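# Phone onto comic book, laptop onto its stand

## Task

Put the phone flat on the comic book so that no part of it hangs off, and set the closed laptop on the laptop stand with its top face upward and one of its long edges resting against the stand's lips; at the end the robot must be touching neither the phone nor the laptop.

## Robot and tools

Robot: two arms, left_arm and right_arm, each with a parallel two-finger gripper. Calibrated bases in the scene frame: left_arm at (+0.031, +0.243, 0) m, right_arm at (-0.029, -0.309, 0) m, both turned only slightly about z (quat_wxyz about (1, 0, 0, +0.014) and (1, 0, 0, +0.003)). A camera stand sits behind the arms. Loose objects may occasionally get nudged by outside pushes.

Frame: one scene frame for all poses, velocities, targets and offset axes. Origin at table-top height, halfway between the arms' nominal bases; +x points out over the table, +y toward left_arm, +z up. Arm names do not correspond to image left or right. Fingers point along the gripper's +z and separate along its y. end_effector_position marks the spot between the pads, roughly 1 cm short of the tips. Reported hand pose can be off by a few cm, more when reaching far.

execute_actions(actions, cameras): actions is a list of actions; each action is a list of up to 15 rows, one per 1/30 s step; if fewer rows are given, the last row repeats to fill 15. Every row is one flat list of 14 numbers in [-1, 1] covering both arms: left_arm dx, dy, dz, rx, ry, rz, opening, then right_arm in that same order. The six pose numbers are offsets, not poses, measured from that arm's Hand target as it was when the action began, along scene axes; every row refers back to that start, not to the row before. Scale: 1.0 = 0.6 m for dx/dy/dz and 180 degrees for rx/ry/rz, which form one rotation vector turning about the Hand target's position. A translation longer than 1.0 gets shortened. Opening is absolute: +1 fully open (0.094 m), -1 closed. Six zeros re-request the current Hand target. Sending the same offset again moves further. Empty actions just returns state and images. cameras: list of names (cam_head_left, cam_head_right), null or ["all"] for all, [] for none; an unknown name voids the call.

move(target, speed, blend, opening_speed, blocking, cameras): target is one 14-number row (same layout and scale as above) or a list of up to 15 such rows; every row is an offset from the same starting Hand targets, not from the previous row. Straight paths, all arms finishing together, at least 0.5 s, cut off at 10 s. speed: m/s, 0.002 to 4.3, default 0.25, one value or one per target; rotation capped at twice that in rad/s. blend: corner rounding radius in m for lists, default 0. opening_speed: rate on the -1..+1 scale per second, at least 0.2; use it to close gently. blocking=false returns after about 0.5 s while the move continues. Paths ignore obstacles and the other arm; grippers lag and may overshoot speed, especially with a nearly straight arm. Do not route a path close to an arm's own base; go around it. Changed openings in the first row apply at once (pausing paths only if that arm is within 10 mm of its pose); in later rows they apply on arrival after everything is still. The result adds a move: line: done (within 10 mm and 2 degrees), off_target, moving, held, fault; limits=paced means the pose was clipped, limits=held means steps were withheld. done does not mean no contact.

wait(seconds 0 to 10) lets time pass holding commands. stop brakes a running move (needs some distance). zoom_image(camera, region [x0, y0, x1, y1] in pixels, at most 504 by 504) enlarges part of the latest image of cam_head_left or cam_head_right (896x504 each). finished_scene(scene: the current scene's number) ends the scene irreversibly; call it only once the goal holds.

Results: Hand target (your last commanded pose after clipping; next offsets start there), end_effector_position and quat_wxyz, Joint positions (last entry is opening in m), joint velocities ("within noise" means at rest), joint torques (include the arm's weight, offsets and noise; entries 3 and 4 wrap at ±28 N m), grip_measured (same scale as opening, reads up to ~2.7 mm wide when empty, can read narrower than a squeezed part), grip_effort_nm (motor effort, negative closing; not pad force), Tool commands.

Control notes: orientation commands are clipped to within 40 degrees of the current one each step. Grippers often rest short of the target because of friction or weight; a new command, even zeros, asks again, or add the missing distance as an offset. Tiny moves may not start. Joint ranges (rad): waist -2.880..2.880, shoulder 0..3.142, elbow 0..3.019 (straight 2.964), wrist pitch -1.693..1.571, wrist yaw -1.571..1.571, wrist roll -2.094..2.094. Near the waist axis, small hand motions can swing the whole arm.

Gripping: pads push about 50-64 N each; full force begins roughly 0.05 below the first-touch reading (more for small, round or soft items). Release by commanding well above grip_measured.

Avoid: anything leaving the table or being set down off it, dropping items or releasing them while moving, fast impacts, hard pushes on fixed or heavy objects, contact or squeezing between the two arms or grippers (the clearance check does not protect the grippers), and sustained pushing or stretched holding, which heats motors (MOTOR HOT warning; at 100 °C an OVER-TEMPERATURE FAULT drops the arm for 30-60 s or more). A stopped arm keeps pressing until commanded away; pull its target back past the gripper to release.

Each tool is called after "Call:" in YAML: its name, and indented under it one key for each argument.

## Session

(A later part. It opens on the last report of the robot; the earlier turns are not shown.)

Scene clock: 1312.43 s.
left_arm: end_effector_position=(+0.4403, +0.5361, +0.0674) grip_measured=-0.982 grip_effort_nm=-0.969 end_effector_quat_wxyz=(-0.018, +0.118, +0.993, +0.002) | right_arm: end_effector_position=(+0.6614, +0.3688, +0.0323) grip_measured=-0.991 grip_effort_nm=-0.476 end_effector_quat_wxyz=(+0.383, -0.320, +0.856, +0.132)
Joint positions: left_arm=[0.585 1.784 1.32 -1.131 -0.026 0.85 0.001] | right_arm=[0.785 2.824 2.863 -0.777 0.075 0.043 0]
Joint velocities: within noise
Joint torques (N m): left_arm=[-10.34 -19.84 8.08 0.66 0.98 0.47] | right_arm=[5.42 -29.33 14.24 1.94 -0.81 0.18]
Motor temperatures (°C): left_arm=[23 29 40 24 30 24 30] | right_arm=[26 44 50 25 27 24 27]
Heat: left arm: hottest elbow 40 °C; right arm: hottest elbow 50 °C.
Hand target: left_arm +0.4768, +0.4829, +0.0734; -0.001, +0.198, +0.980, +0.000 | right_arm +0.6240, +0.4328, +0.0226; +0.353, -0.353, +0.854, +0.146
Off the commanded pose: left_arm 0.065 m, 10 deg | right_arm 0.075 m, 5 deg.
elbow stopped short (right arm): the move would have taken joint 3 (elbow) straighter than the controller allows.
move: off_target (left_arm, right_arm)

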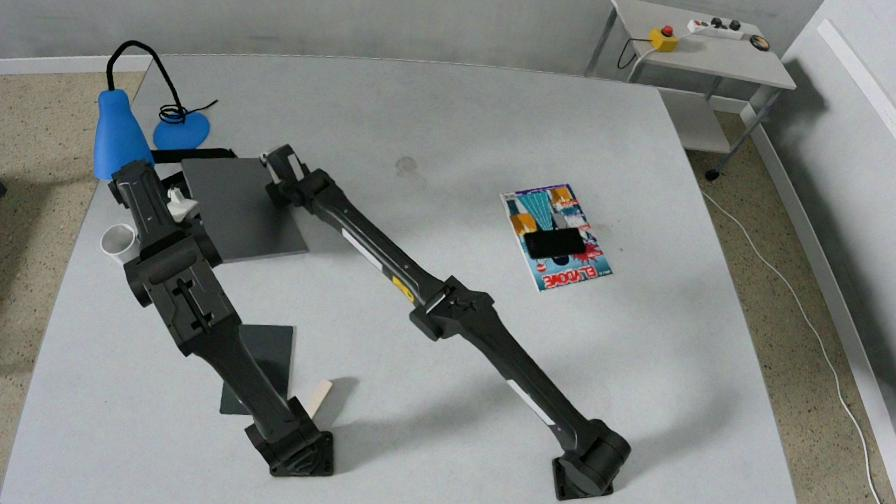

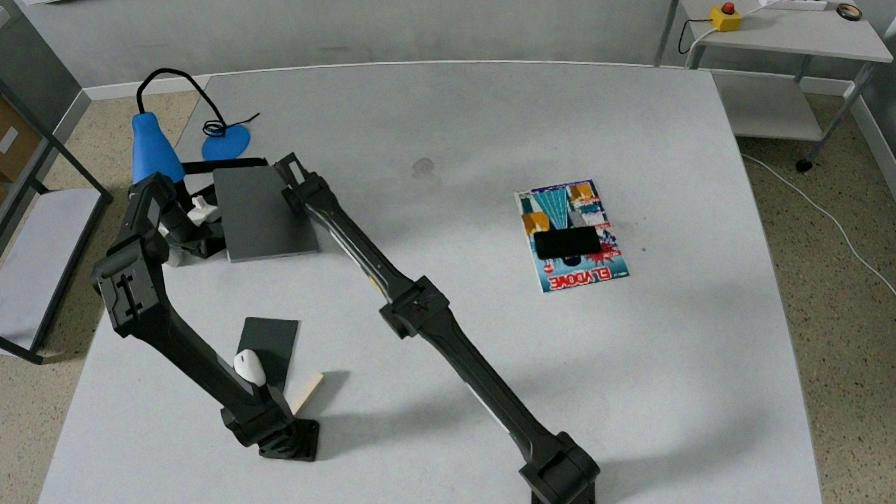

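Call:
move:
  target:
    - [0,0,0,0,0,0,-1,0.02,-0.2,0,0,0,0,-1]
    - [0,0,0,0,0,0,-1,-0.06,-0.2,0,0,0,0,-1]
    - [0,-0.03,0,0,0,0,-1,-0.08,0.08,0.01,0,0,0,-1]
  speed: 0.1

Call:
zoom_image:
  camera: "cam_head_right"
  region: [150, 140, 350, 280]

Call:
zoom_image:
  camera: "cam_head_left"
  region: [130, 130, 330, 270]

Scene clock: 1322.90 s.
left_arm: end_effector_position=(+0.4517, +0.5158, +0.0665) grip_measured=-0.982 grip_effort_nm=-0.969 end_effector_quat_wxyz=(-0.013, +0.124, +0.992, +0.004) | right_arm: end_effector_position=(+0.6511, +0.3390, +0.0362) grip_measured=-0.991 grip_effort_nm=-0.471 end_effector_quat_wxyz=(+0.368, -0.293, +0.878, +0.091)
Joint positions: left_arm=[0.54 1.775 1.304 -1.114 -0.023 0.816 0.001] | right_arm=[0.786 2.656 2.57 -0.72 0.158 0.083 0]
Joint velocities: within noise
Joint torques (N m): left_arm=[-1.9 -17.03 9.22 0.12 0.09 0.09] | right_arm=[1.2 -33.32 8.38 1.44 -0.28 0.16]
Motor temperatures (°C): left_arm=[23 29 39 24 31 24 30] | right_arm=[26 46 51 25 27 24 27]
Heat: left arm: hottest elbow 39 °C; right arm: hottest elbow 51 °C.
Hand target: left_arm +0.4527, +0.5144, +0.0665; -0.012, +0.129, +0.992, +0.003 (not the last commanded pose) | right_arm +0.6444, +0.3444, +0.0366; +0.365, -0.298, +0.876, +0.097 (not the last commanded pose)
Off the commanded pose: left_arm 0.057 m, 9 deg | right_arm 0.161 m, 10 deg.
move: held (left_arm, right_arm; a check stopped the path); limits=held
pose unreachable (left arm): on one or more control steps of this call, first in action 0 (counted from 0), this arm could not follow its commanded pose, so it was not sent that pose on those steps. It may still have moved: this result reports where it is.
cause: moving toward the commanded pose would bring a part of the arm too close to another arm (this arm's gripper housing and the right arm's wrist (the part past joint 4), along the way the arms are being sent, or toward where that arm still pushes).
pose unreachable (right arm): on one or more control steps of this call, first in action 0 (counted from 0), this arm could not follow its commanded pose, so it was not sent that pose on those steps. It may still have moved: this result reports where it is.
cause: moving toward the commanded pose would bring a part of the arm too close to another arm (this arm's wrist (the part past joint 4) and the left arm's wrist camera, along the way the arms are being sent, or toward where that arm still pushes).

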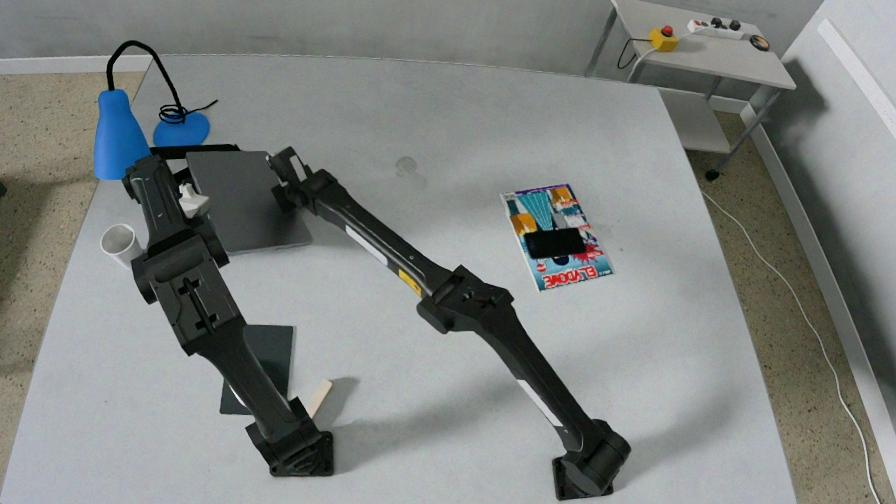

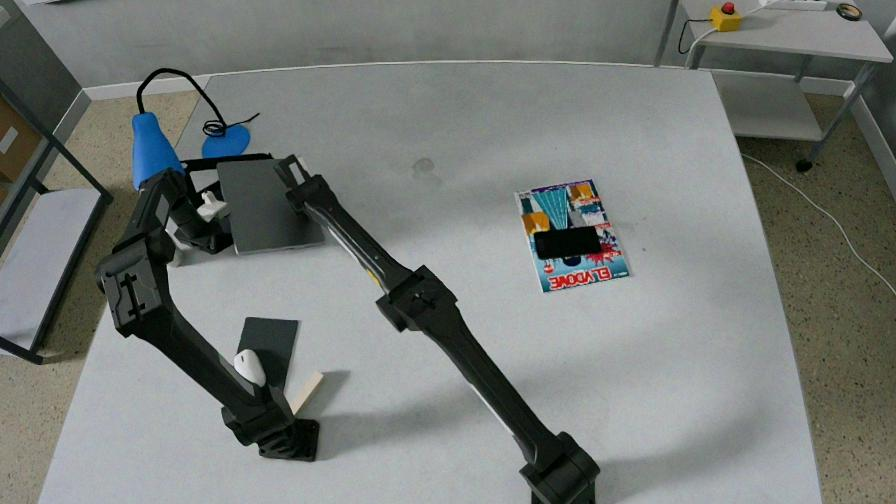

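Scaled by 2.520.

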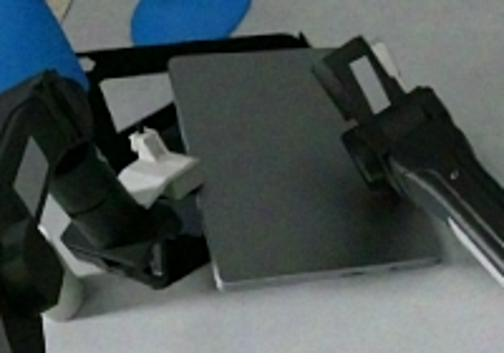

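Scaled by 2.520.

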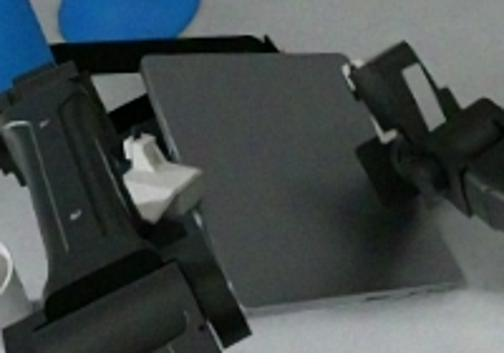

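Call:
move:
  target:
    - [0,0,0,0,0,0,-1,0,-0.2,0.05,0,0,0,-1]
    - [0,0,0,0,0,0,-1,-0.14,-0.4,0.17,0.03,-0.281,0.255,-0.1]
    - [0,0,0,0,0,0,-1,-0.1,-0.3,0.1,0.06,-0.562,0.511,-0.1]
  speed: [0.15,0.5,0.5]

Call:
zoom_image:
  camera: "cam_head_left"
  region: [110, 110, 400, 290]

Call:
zoom_image:
  camera: "cam_head_right"
  region: [110, 110, 400, 290]

Scene clock: 1350.83 s.
left_arm: end_effector_position=(+0.4514, +0.5163, +0.0665) grip_measured=-0.982 grip_effort_nm=-0.965 end_effector_quat_wxyz=(-0.013, +0.123, +0.992, +0.005) | right_arm: end_effector_position=(+0.5723, +0.1625, +0.0904) grip_measured=-0.101 grip_effort_nm=0.061 end_effector_quat_wxyz=(+0.696, -0.696, -0.114, +0.135)
Joint positions: left_arm=[0.541 1.775 1.304 -1.114 -0.024 0.816 0.001] | right_arm=[0.432 2.447 1.778 0.744 -1.488 -1.466 0.042]
Joint velocities: within noise
Joint torques (N m): left_arm=[-1.44 -17.79 9.47 0.29 0.2 0.12] | right_arm=[0.21 -26.7 10.77 0.68 -0.02 0.15]
Motor temperatures (°C): left_arm=[23 30 38 24 30 24 30] | right_arm=[26 51 46 25 26 24 26]
Heat: left arm: hottest elbow 38 °C; right arm: hottest shoulder 51 °C.
Hand target: left_arm +0.4527, +0.5143, +0.0665; -0.012, +0.129, +0.992, +0.003 | right_arm +0.5844, +0.1643, +0.0963; +0.696, -0.696, -0.124, +0.123
Off the commanded pose: left_arm 0.002 m, 1 deg | right_arm 0.014 m, 2 deg.
move: off_target (right_arm); target 2's new opening was sent with right_arm's hand 0.012 m and 2 deg from that target

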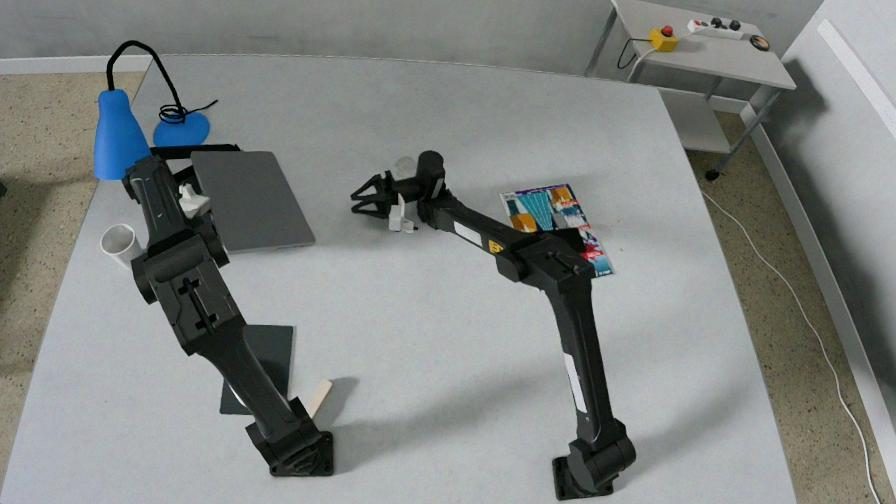

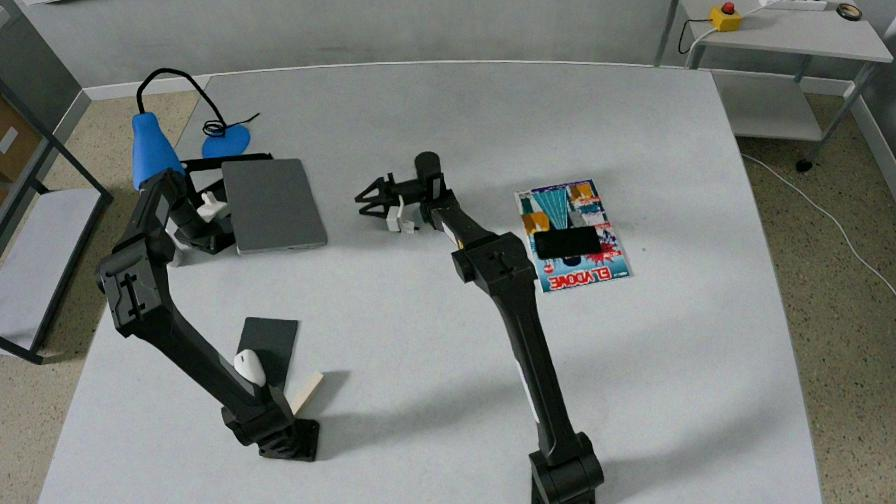

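Scaled by 1.738.

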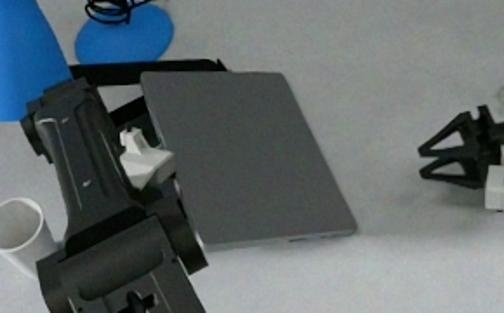

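Scaled by 1.738.

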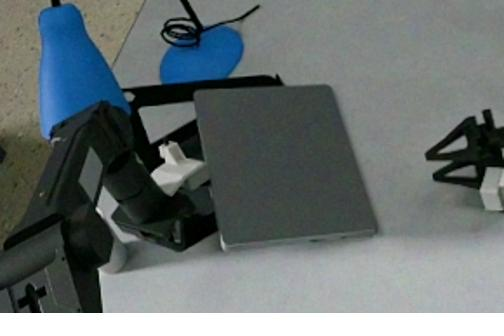

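Call:
move:
  target:
    - [0,0,0,0,0,0,-1,0.03,0.123,-0.077,0,0,0,-0.1]
    - [0,0,0,0,0,0,-1,-0.015,0.248,-0.077,0,0,0,-0.1]
  speed: 0.12

Call:
zoom_image:
  camera: "cam_head_left"
  region: [200, 130, 400, 270]

Call:
zoom_image:
  camera: "cam_head_right"
  region: [200, 130, 400, 270]

Scene clock: 1357.33 s.
left_arm: end_effector_position=(+0.4514, +0.5163, +0.0665) grip_measured=-0.982 grip_effort_nm=-0.965 end_effector_quat_wxyz=(-0.013, +0.123, +0.992, +0.005) | right_arm: end_effector_position=(+0.5708, +0.3057, +0.0676) grip_measured=-0.101 grip_effort_nm=0.056 end_effector_quat_wxyz=(+0.697, -0.696, -0.122, +0.122)
Joint positions: left_arm=[0.541 1.775 1.304 -1.114 -0.024 0.816 0.001] | right_arm=[0.596 2.654 2.16 0.503 -1.316 -1.562 0.042]
Joint velocities: within noise
Joint torques (N m): left_arm=[-0.62 -17.79 9.29 0.32 0.16 0.1] | right_arm=[0.85 -26.75 12.38 0.57 0.06 0.14]
Motor temperatures (°C): left_arm=[23 30 38 24 30 24 30] | right_arm=[26 50 46 25 26 24 26]
Heat: left arm: hottest elbow 38 °C; right arm: hottest shoulder 50 °C.
Hand target: left_arm +0.4527, +0.5143, +0.0665; -0.012, +0.129, +0.992, +0.003 | right_arm +0.5754, +0.3130, +0.0502; +0.696, -0.696, -0.124, +0.123
Off the commanded pose: left_arm 0.002 m, 1 deg | right_arm 0.019 m, 0 deg.
move: off_target (right_arm)

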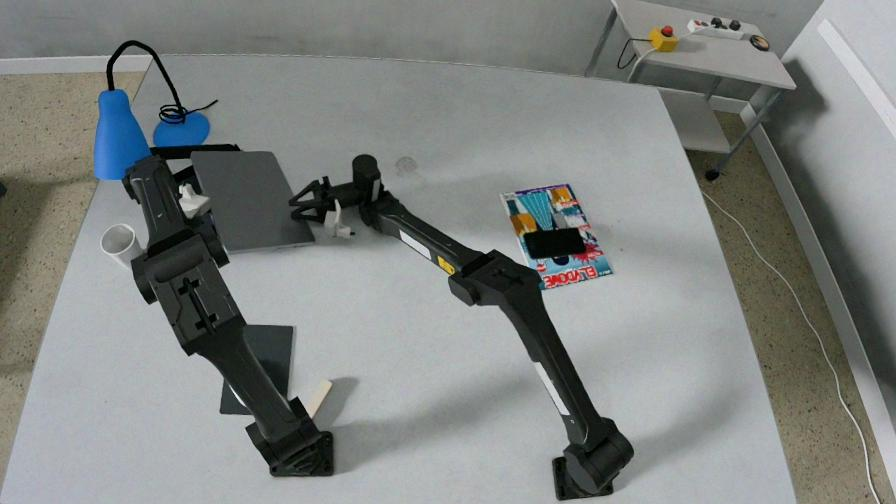

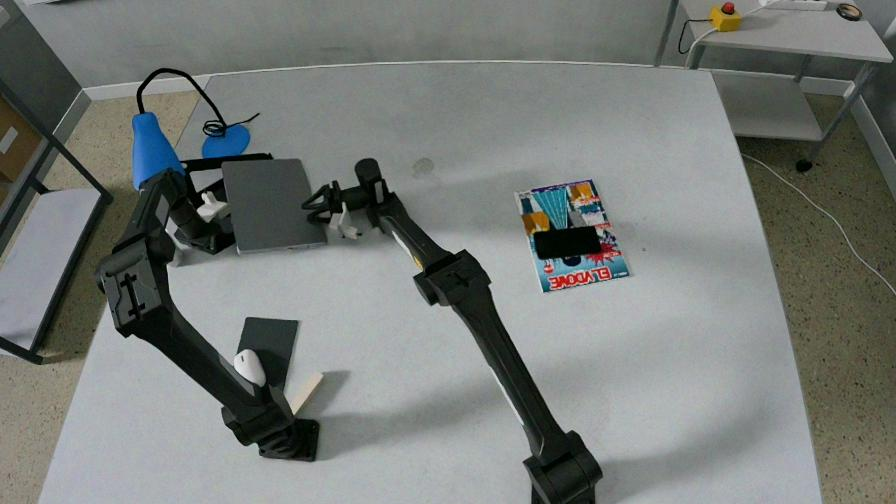

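Scaled by 2.520.

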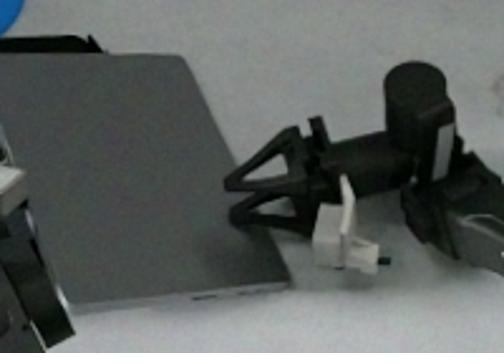

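Scaled by 2.520.

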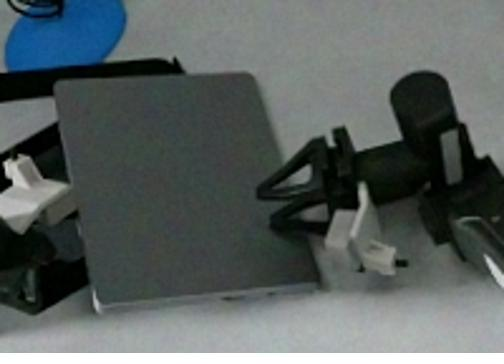

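Call:
move:
  target:
    - [0,0,0,0,0,0,-1,0.05,-0.155,0.066,0,0,0,0.2]
    - [0,0,0,0,0,0,-1,-0.26,-0.19,0.166,0.042,0.113,-0.442,0.2]
    - [0,0,0,0,0,0,-1,-0.31,-0.005,0.033,0.042,0.113,-0.442,0.2]
  speed: [0.15,0.35,0.2]

Call:
zoom_image:
  camera: "cam_head_left"
  region: [160, 130, 400, 310]

Call:
zoom_image:
  camera: "cam_head_right"
  region: [160, 130, 400, 310]

Scene clock: 1374.33 s.
left_arm: end_effector_position=(+0.4514, +0.5163, +0.0665) grip_measured=-0.982 grip_effort_nm=-0.969 end_effector_quat_wxyz=(-0.013, +0.123, +0.992, +0.005) | right_arm: end_effector_position=(+0.3862, +0.2959, +0.0728) grip_measured=+0.199 grip_effort_nm=0.061 end_effector_quat_wxyz=(+0.657, -0.547, +0.455, -0.249)
Joint positions: left_arm=[0.541 1.775 1.304 -1.114 -0.024 0.816 0.001] | right_arm=[1.097 2.201 1.208 0.978 0.587 -1.231 0.056]
Joint velocities: within noise
Joint torques (N m): left_arm=[-1.79 -16.85 9.5 0.17 0.17 0.12] | right_arm=[0.97 -20.66 9.1 1.61 0.1 0.29]
Motor temperatures (°C): left_arm=[23 30 38 24 30 24 30] | right_arm=[26 47 46 25 26 24 26]
Heat: left arm: hottest elbow 38 °C; right arm: hottest shoulder 47 °C.
Hand target: left_arm +0.4527, +0.5143, +0.0665; -0.012, +0.129, +0.992, +0.003 | right_arm +0.3894, +0.3101, +0.0703; +0.664, -0.540, +0.455, -0.244
Off the commanded pose: left_arm 0.002 m, 1 deg | right_arm 0.015 m, 1 deg.
move: off_target (right_arm)

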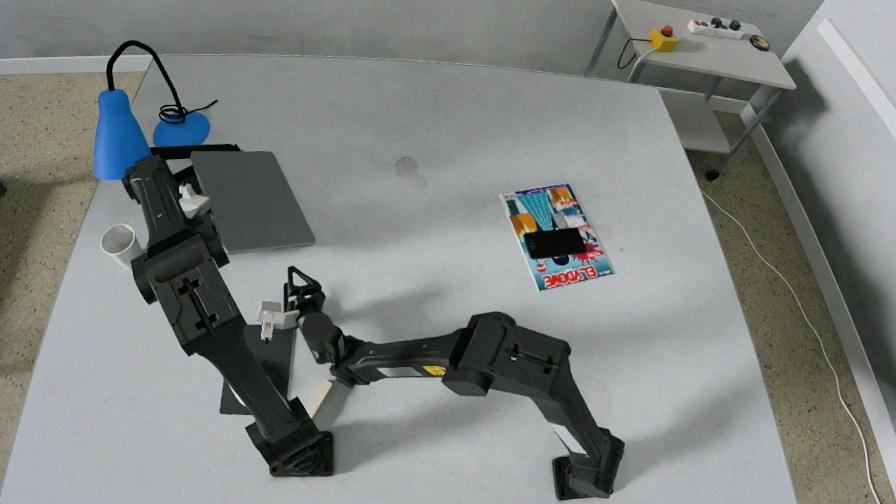

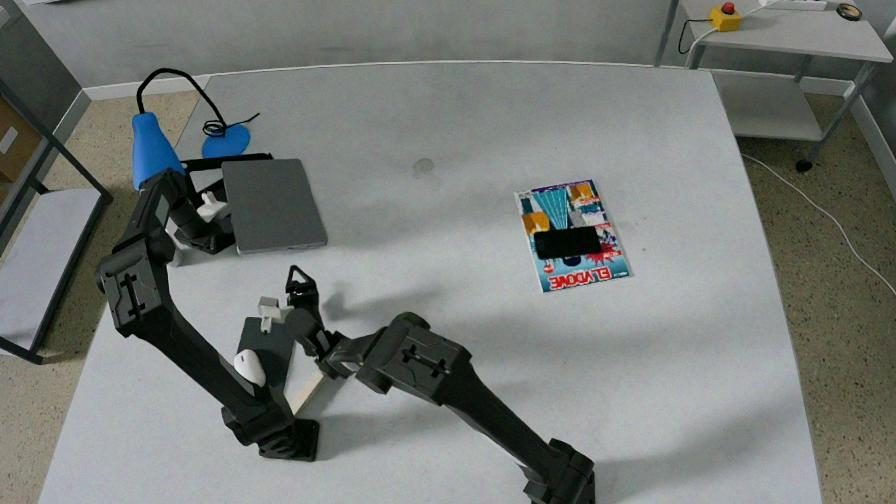

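Scaled by 2.100.

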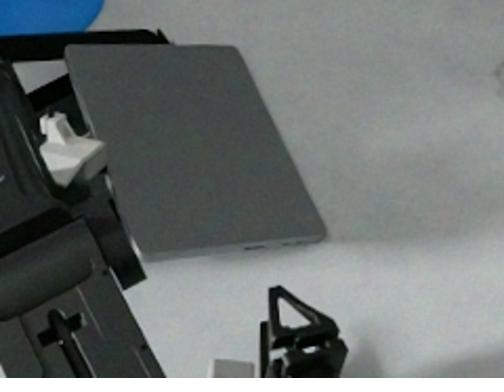

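Scaled by 2.100.

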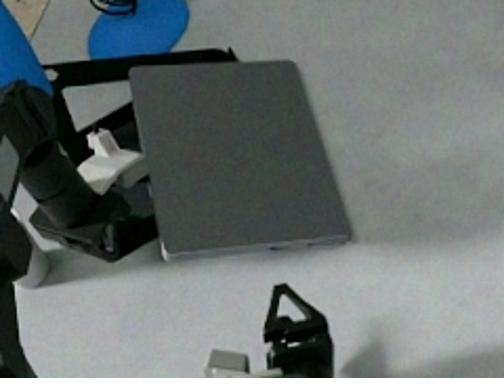

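Call:
move:
  target:
    - [0,0,0,0,0,0,-1,0.175,0.108,0,0,0,0,0.2]
    - [0,0,0,0,0,0,-1,0.175,0.108,0,0,0,0,-0.9]
  speed: 0.12
  opening_speed: 1

Call:
zoom_image:
  camera: "cam_head_left"
  region: [160, 130, 400, 310]

Scene clock: 1380.53 s.
left_arm: end_effector_position=(+0.4513, +0.5165, +0.0665) grip_measured=-0.982 grip_effort_nm=-0.965 end_effector_quat_wxyz=(-0.013, +0.123, +0.992, +0.005) | right_arm: end_effector_position=(+0.4826, +0.3668, +0.0759) grip_measured=-0.643 grip_effort_nm=-1.028 end_effector_quat_wxyz=(+0.667, -0.535, +0.465, -0.231)
Joint positions: left_arm=[0.541 1.775 1.304 -1.114 -0.024 0.816 0.001] | right_arm=[1.017 2.379 1.609 0.766 0.501 -1.186 0.017]
Joint velocities: within noise
Joint torques (N m): left_arm=[-2.26 -17.55 9.5 0.21 0.12 0.12] | right_arm=[-0.09 -24.29 11.07 1.09 -0.06 -0.16]
Motor temperatures (°C): left_arm=[23 30 38 24 29 24 30] | right_arm=[26 46 46 25 26 24 26]
Heat: left arm: hottest elbow 38 °C; right arm: hottest shoulder 46 °C.
Hand target: left_arm +0.4527, +0.5143, +0.0665; -0.012, +0.129, +0.992, +0.003 | right_arm +0.4943, +0.3750, +0.0701; +0.664, -0.540, +0.455, -0.244
Off the commanded pose: left_arm 0.003 m, 1 deg | right_arm 0.015 m, 2 deg.
move: off_target (right_arm); target 2's new opening was sent with right_arm's hand 0.017 m and 1 deg from that target

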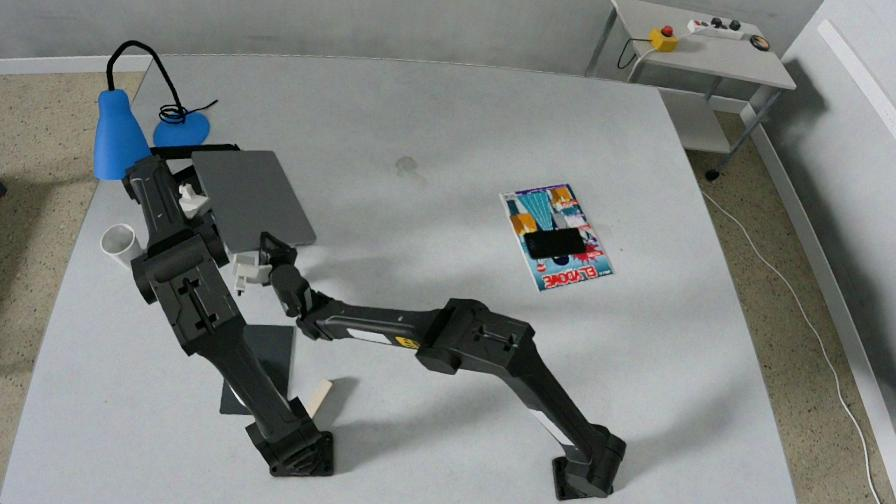

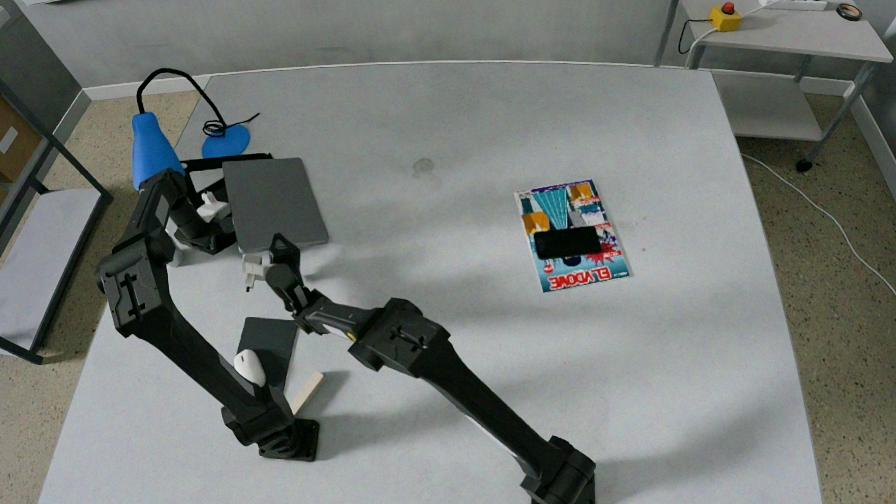

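Scaled by 2.100.

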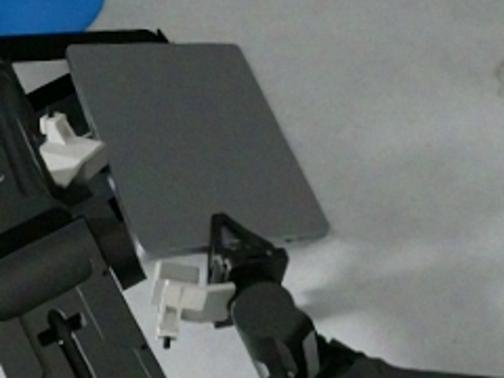

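Call:
move:
  target:
    - [0,0.025,0,0,0,0,-1,0,0,0.05,0,0,0,-0.9]
    - [0.058,0.065,0,0,0,0,-1,0,0,0.08,0,0,0,-0.9]
    - [0.058,0.045,0,0,0,0,-1,0,0,0.08,0,0,0,-0.9]
    - [0.058,0.025,0,0,0,0,-1,-0.03,0.1,0.08,0,0,0,-0.9]
  speed: 0.1

Call:
zoom_image:
  camera: "cam_head_left"
  region: [100, 130, 340, 310]

Call:
zoom_image:
  camera: "cam_head_right"
  region: [100, 130, 340, 310]

Scene clock: 1392.90 s.
left_arm: end_effector_position=(+0.4580, +0.5333, +0.0666) grip_measured=-0.982 grip_effort_nm=-0.960 end_effector_quat_wxyz=(-0.025, +0.121, +0.992, -0.007) | right_arm: end_effector_position=(+0.4899, +0.3872, +0.0910) grip_measured=-0.652 grip_effort_nm=-1.038 end_effector_quat_wxyz=(+0.641, -0.537, +0.486, -0.254)
Joint positions: left_arm=[0.562 1.829 1.382 -1.171 -0.022 0.832 0.001] | right_arm=[1.037 2.386 1.719 0.607 0.584 -1.18 0.016]
Joint velocities: within noise
Joint torques (N m): left_arm=[-4.72 -16.5 13.3 0.73 0.17 -0.16] | right_arm=[3.25 -26.4 14.27 1.14 -0.7 -0.17]
Motor temperatures (°C): left_arm=[23 30 38 24 29 24 30] | right_arm=[26 45 48 25 26 24 27]
Heat: left arm: hottest elbow 38 °C; right arm: hottest elbow 48 °C.
Hand target: left_arm +0.4875, +0.5292, +0.0663; -0.012, +0.130, +0.991, +0.003 | right_arm +0.4763, +0.4349, +0.1179; +0.664, -0.540, +0.455, -0.244
Off the commanded pose: left_arm 0.030 m, 2 deg | right_arm 0.057 m, 5 deg.
move: off_target (left_arm, right_arm)

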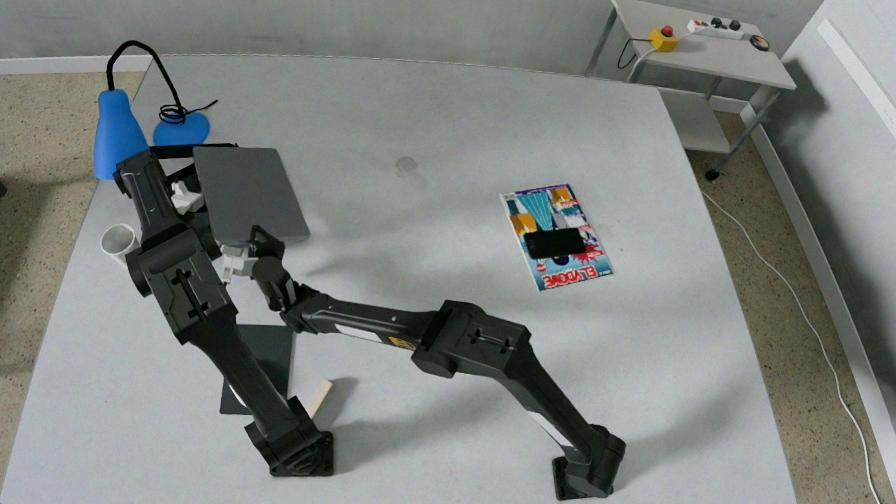

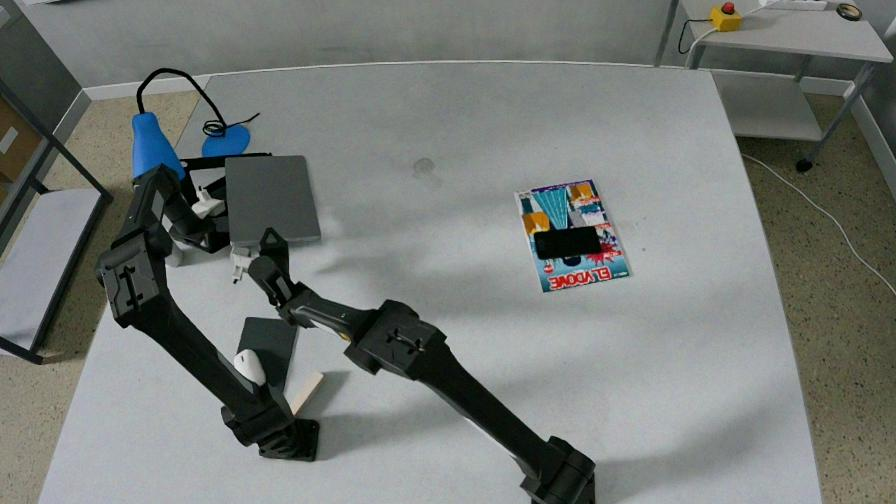

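Scaled by 2.100.

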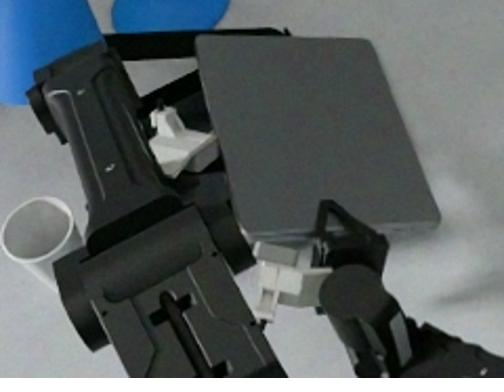

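Scaled by 2.100.

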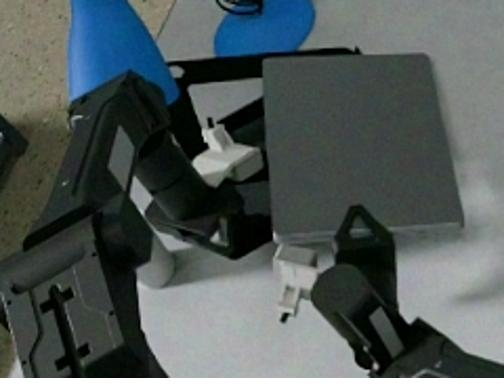

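Call:
move:
  target:
    - [-0.02,-0.23,0,0,0,0,-1,0.02,-0.28,-0.06,0,0,0.03,-0.9]
  speed: 0.1

Call:
zoom_image:
  camera: "cam_head_left"
  region: [100, 130, 340, 310]

Call:
zoom_image:
  camera: "cam_head_right"
  region: [100, 130, 340, 310]

Scene clock: 1404.73 s.
left_arm: end_effector_position=(+0.4599, +0.4234, +0.0659) grip_measured=-0.982 grip_effort_nm=-0.960 end_effector_quat_wxyz=(-0.025, +0.080, +0.996, +0.006) | right_arm: end_effector_position=(+0.4985, +0.2641, +0.0696) grip_measured=-0.655 grip_effort_nm=-1.038 end_effector_quat_wxyz=(+0.671, -0.554, +0.445, -0.211)
Joint positions: left_arm=[0.358 1.706 1.206 -1.11 -0.033 0.547 0.001] | right_arm=[0.89 2.252 1.308 0.933 0.305 -1.195 0.016]
Joint velocities: within noise
Joint torques (N m): left_arm=[-6.42 -17.08 8.35 0.8 0.64 0.35] | right_arm=[1.2 -26.58 4.72 1.81 -0.39 -0.05]
Motor temperatures (°C): left_arm=[23 29 39 24 29 24 30] | right_arm=[26 47 50 25 26 24 27]
Heat: left arm: hottest elbow 39 °C; right arm: hottest elbow 50 °C.
Hand target: left_arm +0.4754, +0.3913, +0.0664; -0.012, +0.129, +0.992, +0.003 | right_arm +0.4884, +0.2669, +0.0818; +0.675, -0.561, +0.429, -0.213
Off the commanded pose: left_arm 0.036 m, 6 deg | right_arm 0.016 m, 2 deg.
move: off_target (left_arm, right_arm)

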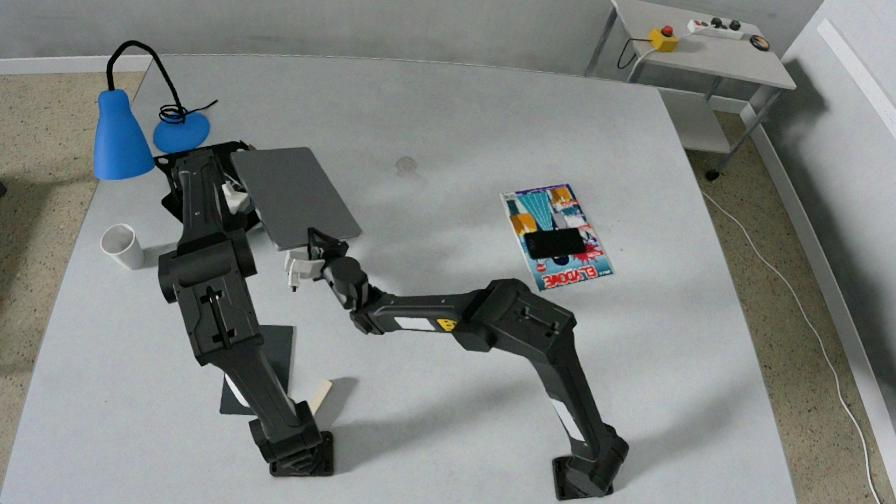

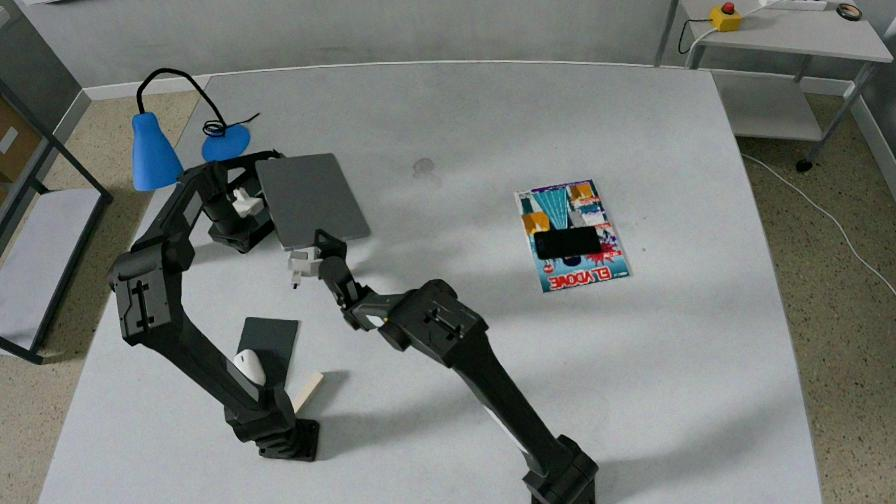

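Scaled by 2.100.

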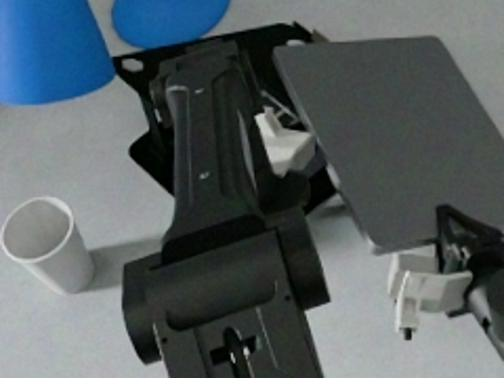

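Scaled by 2.100.

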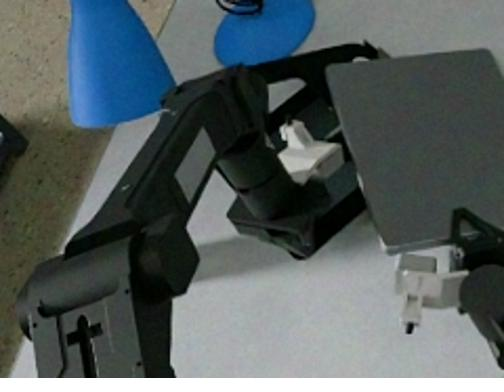

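Call:
move:
  target:
    - [0,0.08,0,0,0,0,-1,0,0,-0.01,0,0,0,-0.9]
    - [-0.1,0.1,0.2,0,0,0,-1,0,0,-0.01,0,0,0,-0.9]
    - [-0.4,0.12,0.3,0,0,0,-1,0,0,-0.01,0,0,0,-0.9]
  speed: 0.3

Call:
zoom_image:
  camera: "cam_head_left"
  region: [100, 130, 380, 310]

Call:
zoom_image:
  camera: "cam_head_right"
  region: [100, 130, 380, 310]

Scene clock: 1437.33 s.
left_arm: end_effector_position=(+0.2425, +0.4646, +0.2490) grip_measured=-0.982 grip_effort_nm=-0.965 end_effector_quat_wxyz=(-0.008, +0.132, +0.991, +0.010) | right_arm: end_effector_position=(+0.4981, +0.2638, +0.0700) grip_measured=-0.655 grip_effort_nm=-1.038 end_effector_quat_wxyz=(+0.672, -0.554, +0.444, -0.211)
Joint positions: left_arm=[0.767 1.134 1.12 -1.55 -0.026 1.06 0.001] | right_arm=[0.89 2.252 1.307 0.937 0.304 -1.197 0.016]
Joint velocities: within noise
Joint torques (N m): left_arm=[-0.38 -8.23 9.4 -0.23 0.13 0.14] | right_arm=[1.26 -25.52 4.9 1.98 -0.36 -0.02]
Motor temperatures (°C): left_arm=[23 29 39 24 29 24 30] | right_arm=[26 44 43 25 26 24 28]
Heat: left arm: hottest elbow 39 °C; right arm: hottest shoulder 44 °C.
Hand target: left_arm +0.2354, +0.4633, +0.2463; -0.012, +0.129, +0.992, +0.003 | right_arm +0.4883, +0.2669, +0.0758; +0.675, -0.561, +0.429, -0.213
Off the commanded pose: left_arm 0.008 m, 1 deg | right_arm 0.012 m, 2 deg.
move: off_target (right_arm)

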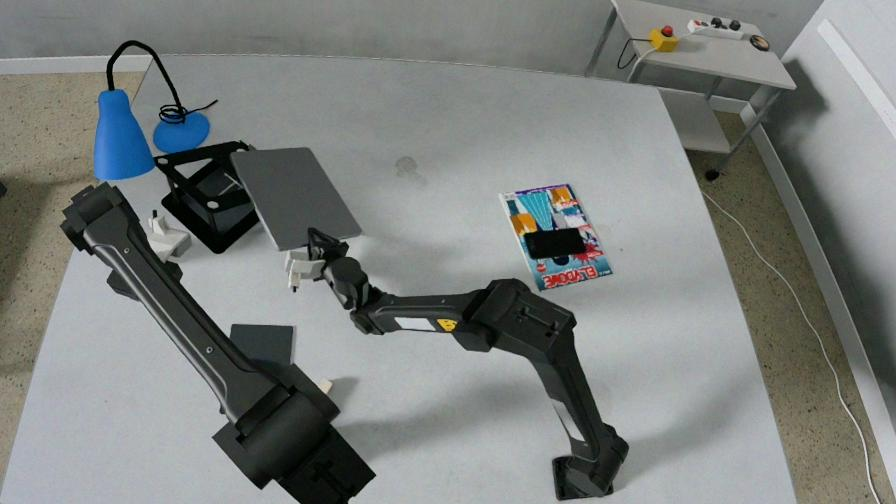

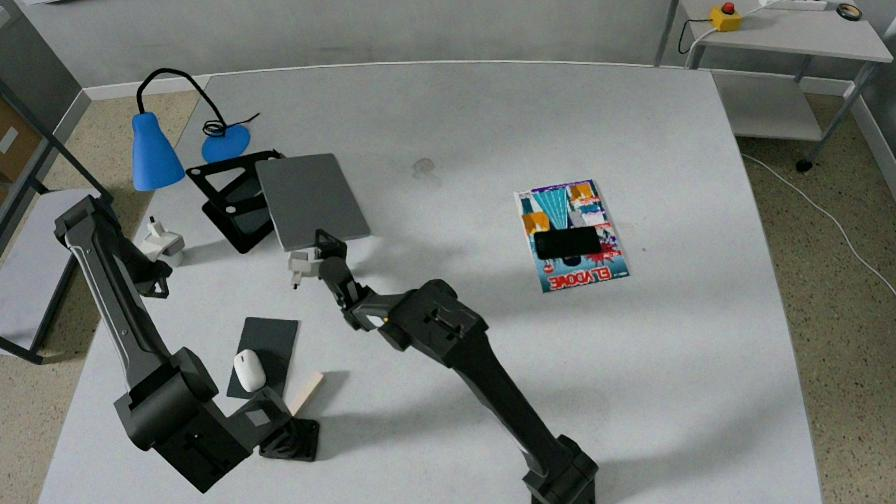

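Scaled by 1.800.

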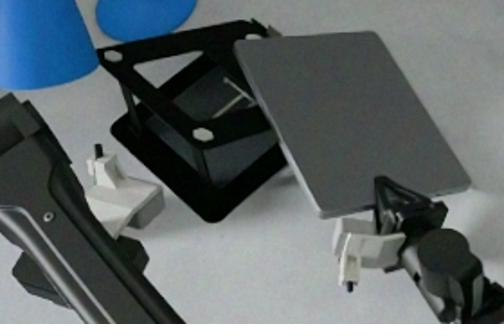

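Scaled by 1.800.

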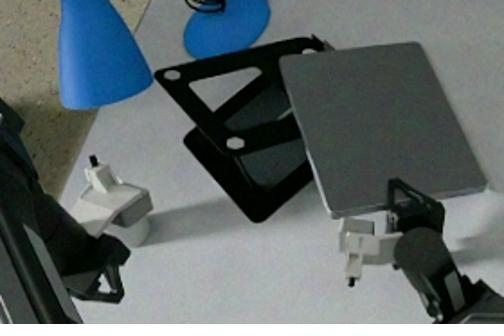

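Call:
move:
  target:
    - [0.42,0.18,0.03,0,0,0,-1,0,0,0,0,0,0,-0.9]
    - [0.56,0.16,-0.05,0,0,0,-1,0,0,0,0,0,0,-0.9]
    - [0.56,0.16,-0.28,0,0,0,-1,0,0,0.02,0,0,0,-0.9]
  speed: [0.4,0.2,0.15]

Call:
zoom_image:
  camera: "cam_head_left"
  region: [80, 110, 360, 290]

Call:
zoom_image:
  camera: "cam_head_right"
  region: [100, 110, 380, 290]

Scene clock: 1462.33 s.
left_arm: end_effector_position=(+0.5751, +0.5514, +0.1550) grip_measured=-0.982 grip_effort_nm=-0.969 end_effector_quat_wxyz=(+0.026, +0.134, +0.990, +0.031) | right_arm: end_effector_position=(+0.4976, +0.2631, +0.0702) grip_measured=-0.656 grip_effort_nm=-1.043 end_effector_quat_wxyz=(+0.671, -0.555, +0.443, -0.212)
Joint positions: left_arm=[0.483 1.96 1.82 -1.353 -0.019 0.78 0.001] | right_arm=[0.889 2.25 1.303 0.937 0.303 -1.2 0.016]
Joint velocities: within noise
Joint torques (N m): left_arm=[-0.32 -13.86 5.87 2.07 0 0.06] | right_arm=[1.2 -27.34 4.92 1.31 -0.33 0]
Motor temperatures (°C): left_arm=[23 28 38 24 29 24 30] | right_arm=[26 44 40 25 25 24 28]
Heat: left arm: hottest elbow 38 °C; right arm: hottest shoulder 44 °C.
Hand target: left_arm +0.5716, +0.5592, +0.0786; -0.012, +0.130, +0.991, +0.003 | right_arm +0.4883, +0.2670, +0.0880; +0.675, -0.561, +0.429, -0.213
Off the commanded pose: left_arm 0.077 m, 5 deg | right_arm 0.020 m, 2 deg.
move: off_target (left_arm, right_arm)

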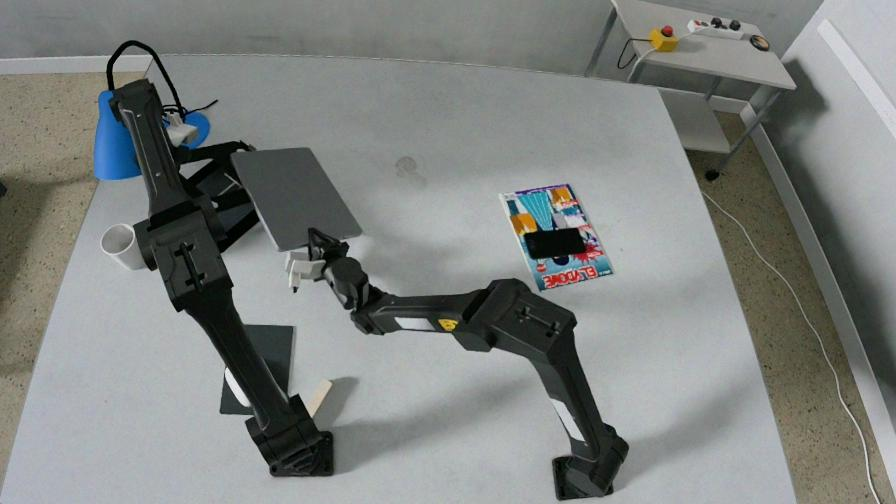

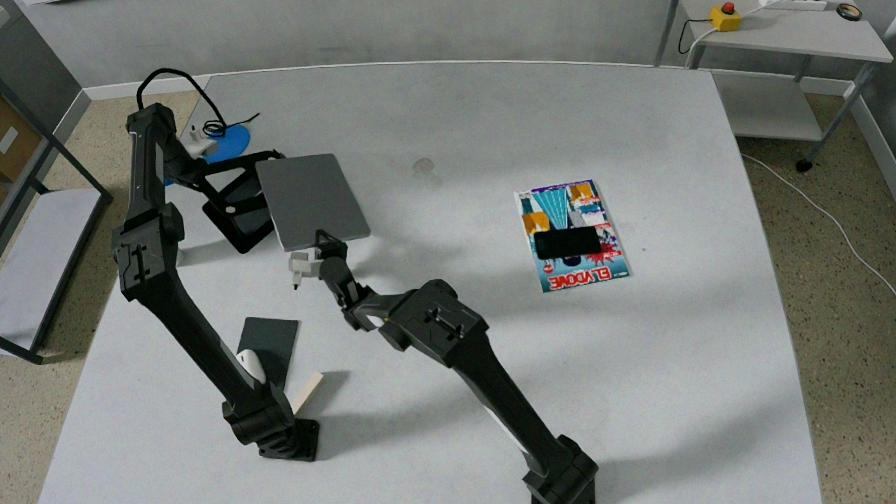

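Scaled by 1.800.

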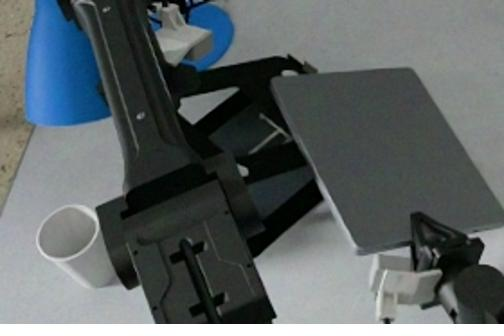

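Scaled by 1.800.

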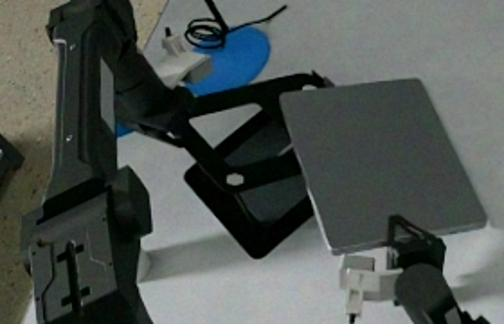

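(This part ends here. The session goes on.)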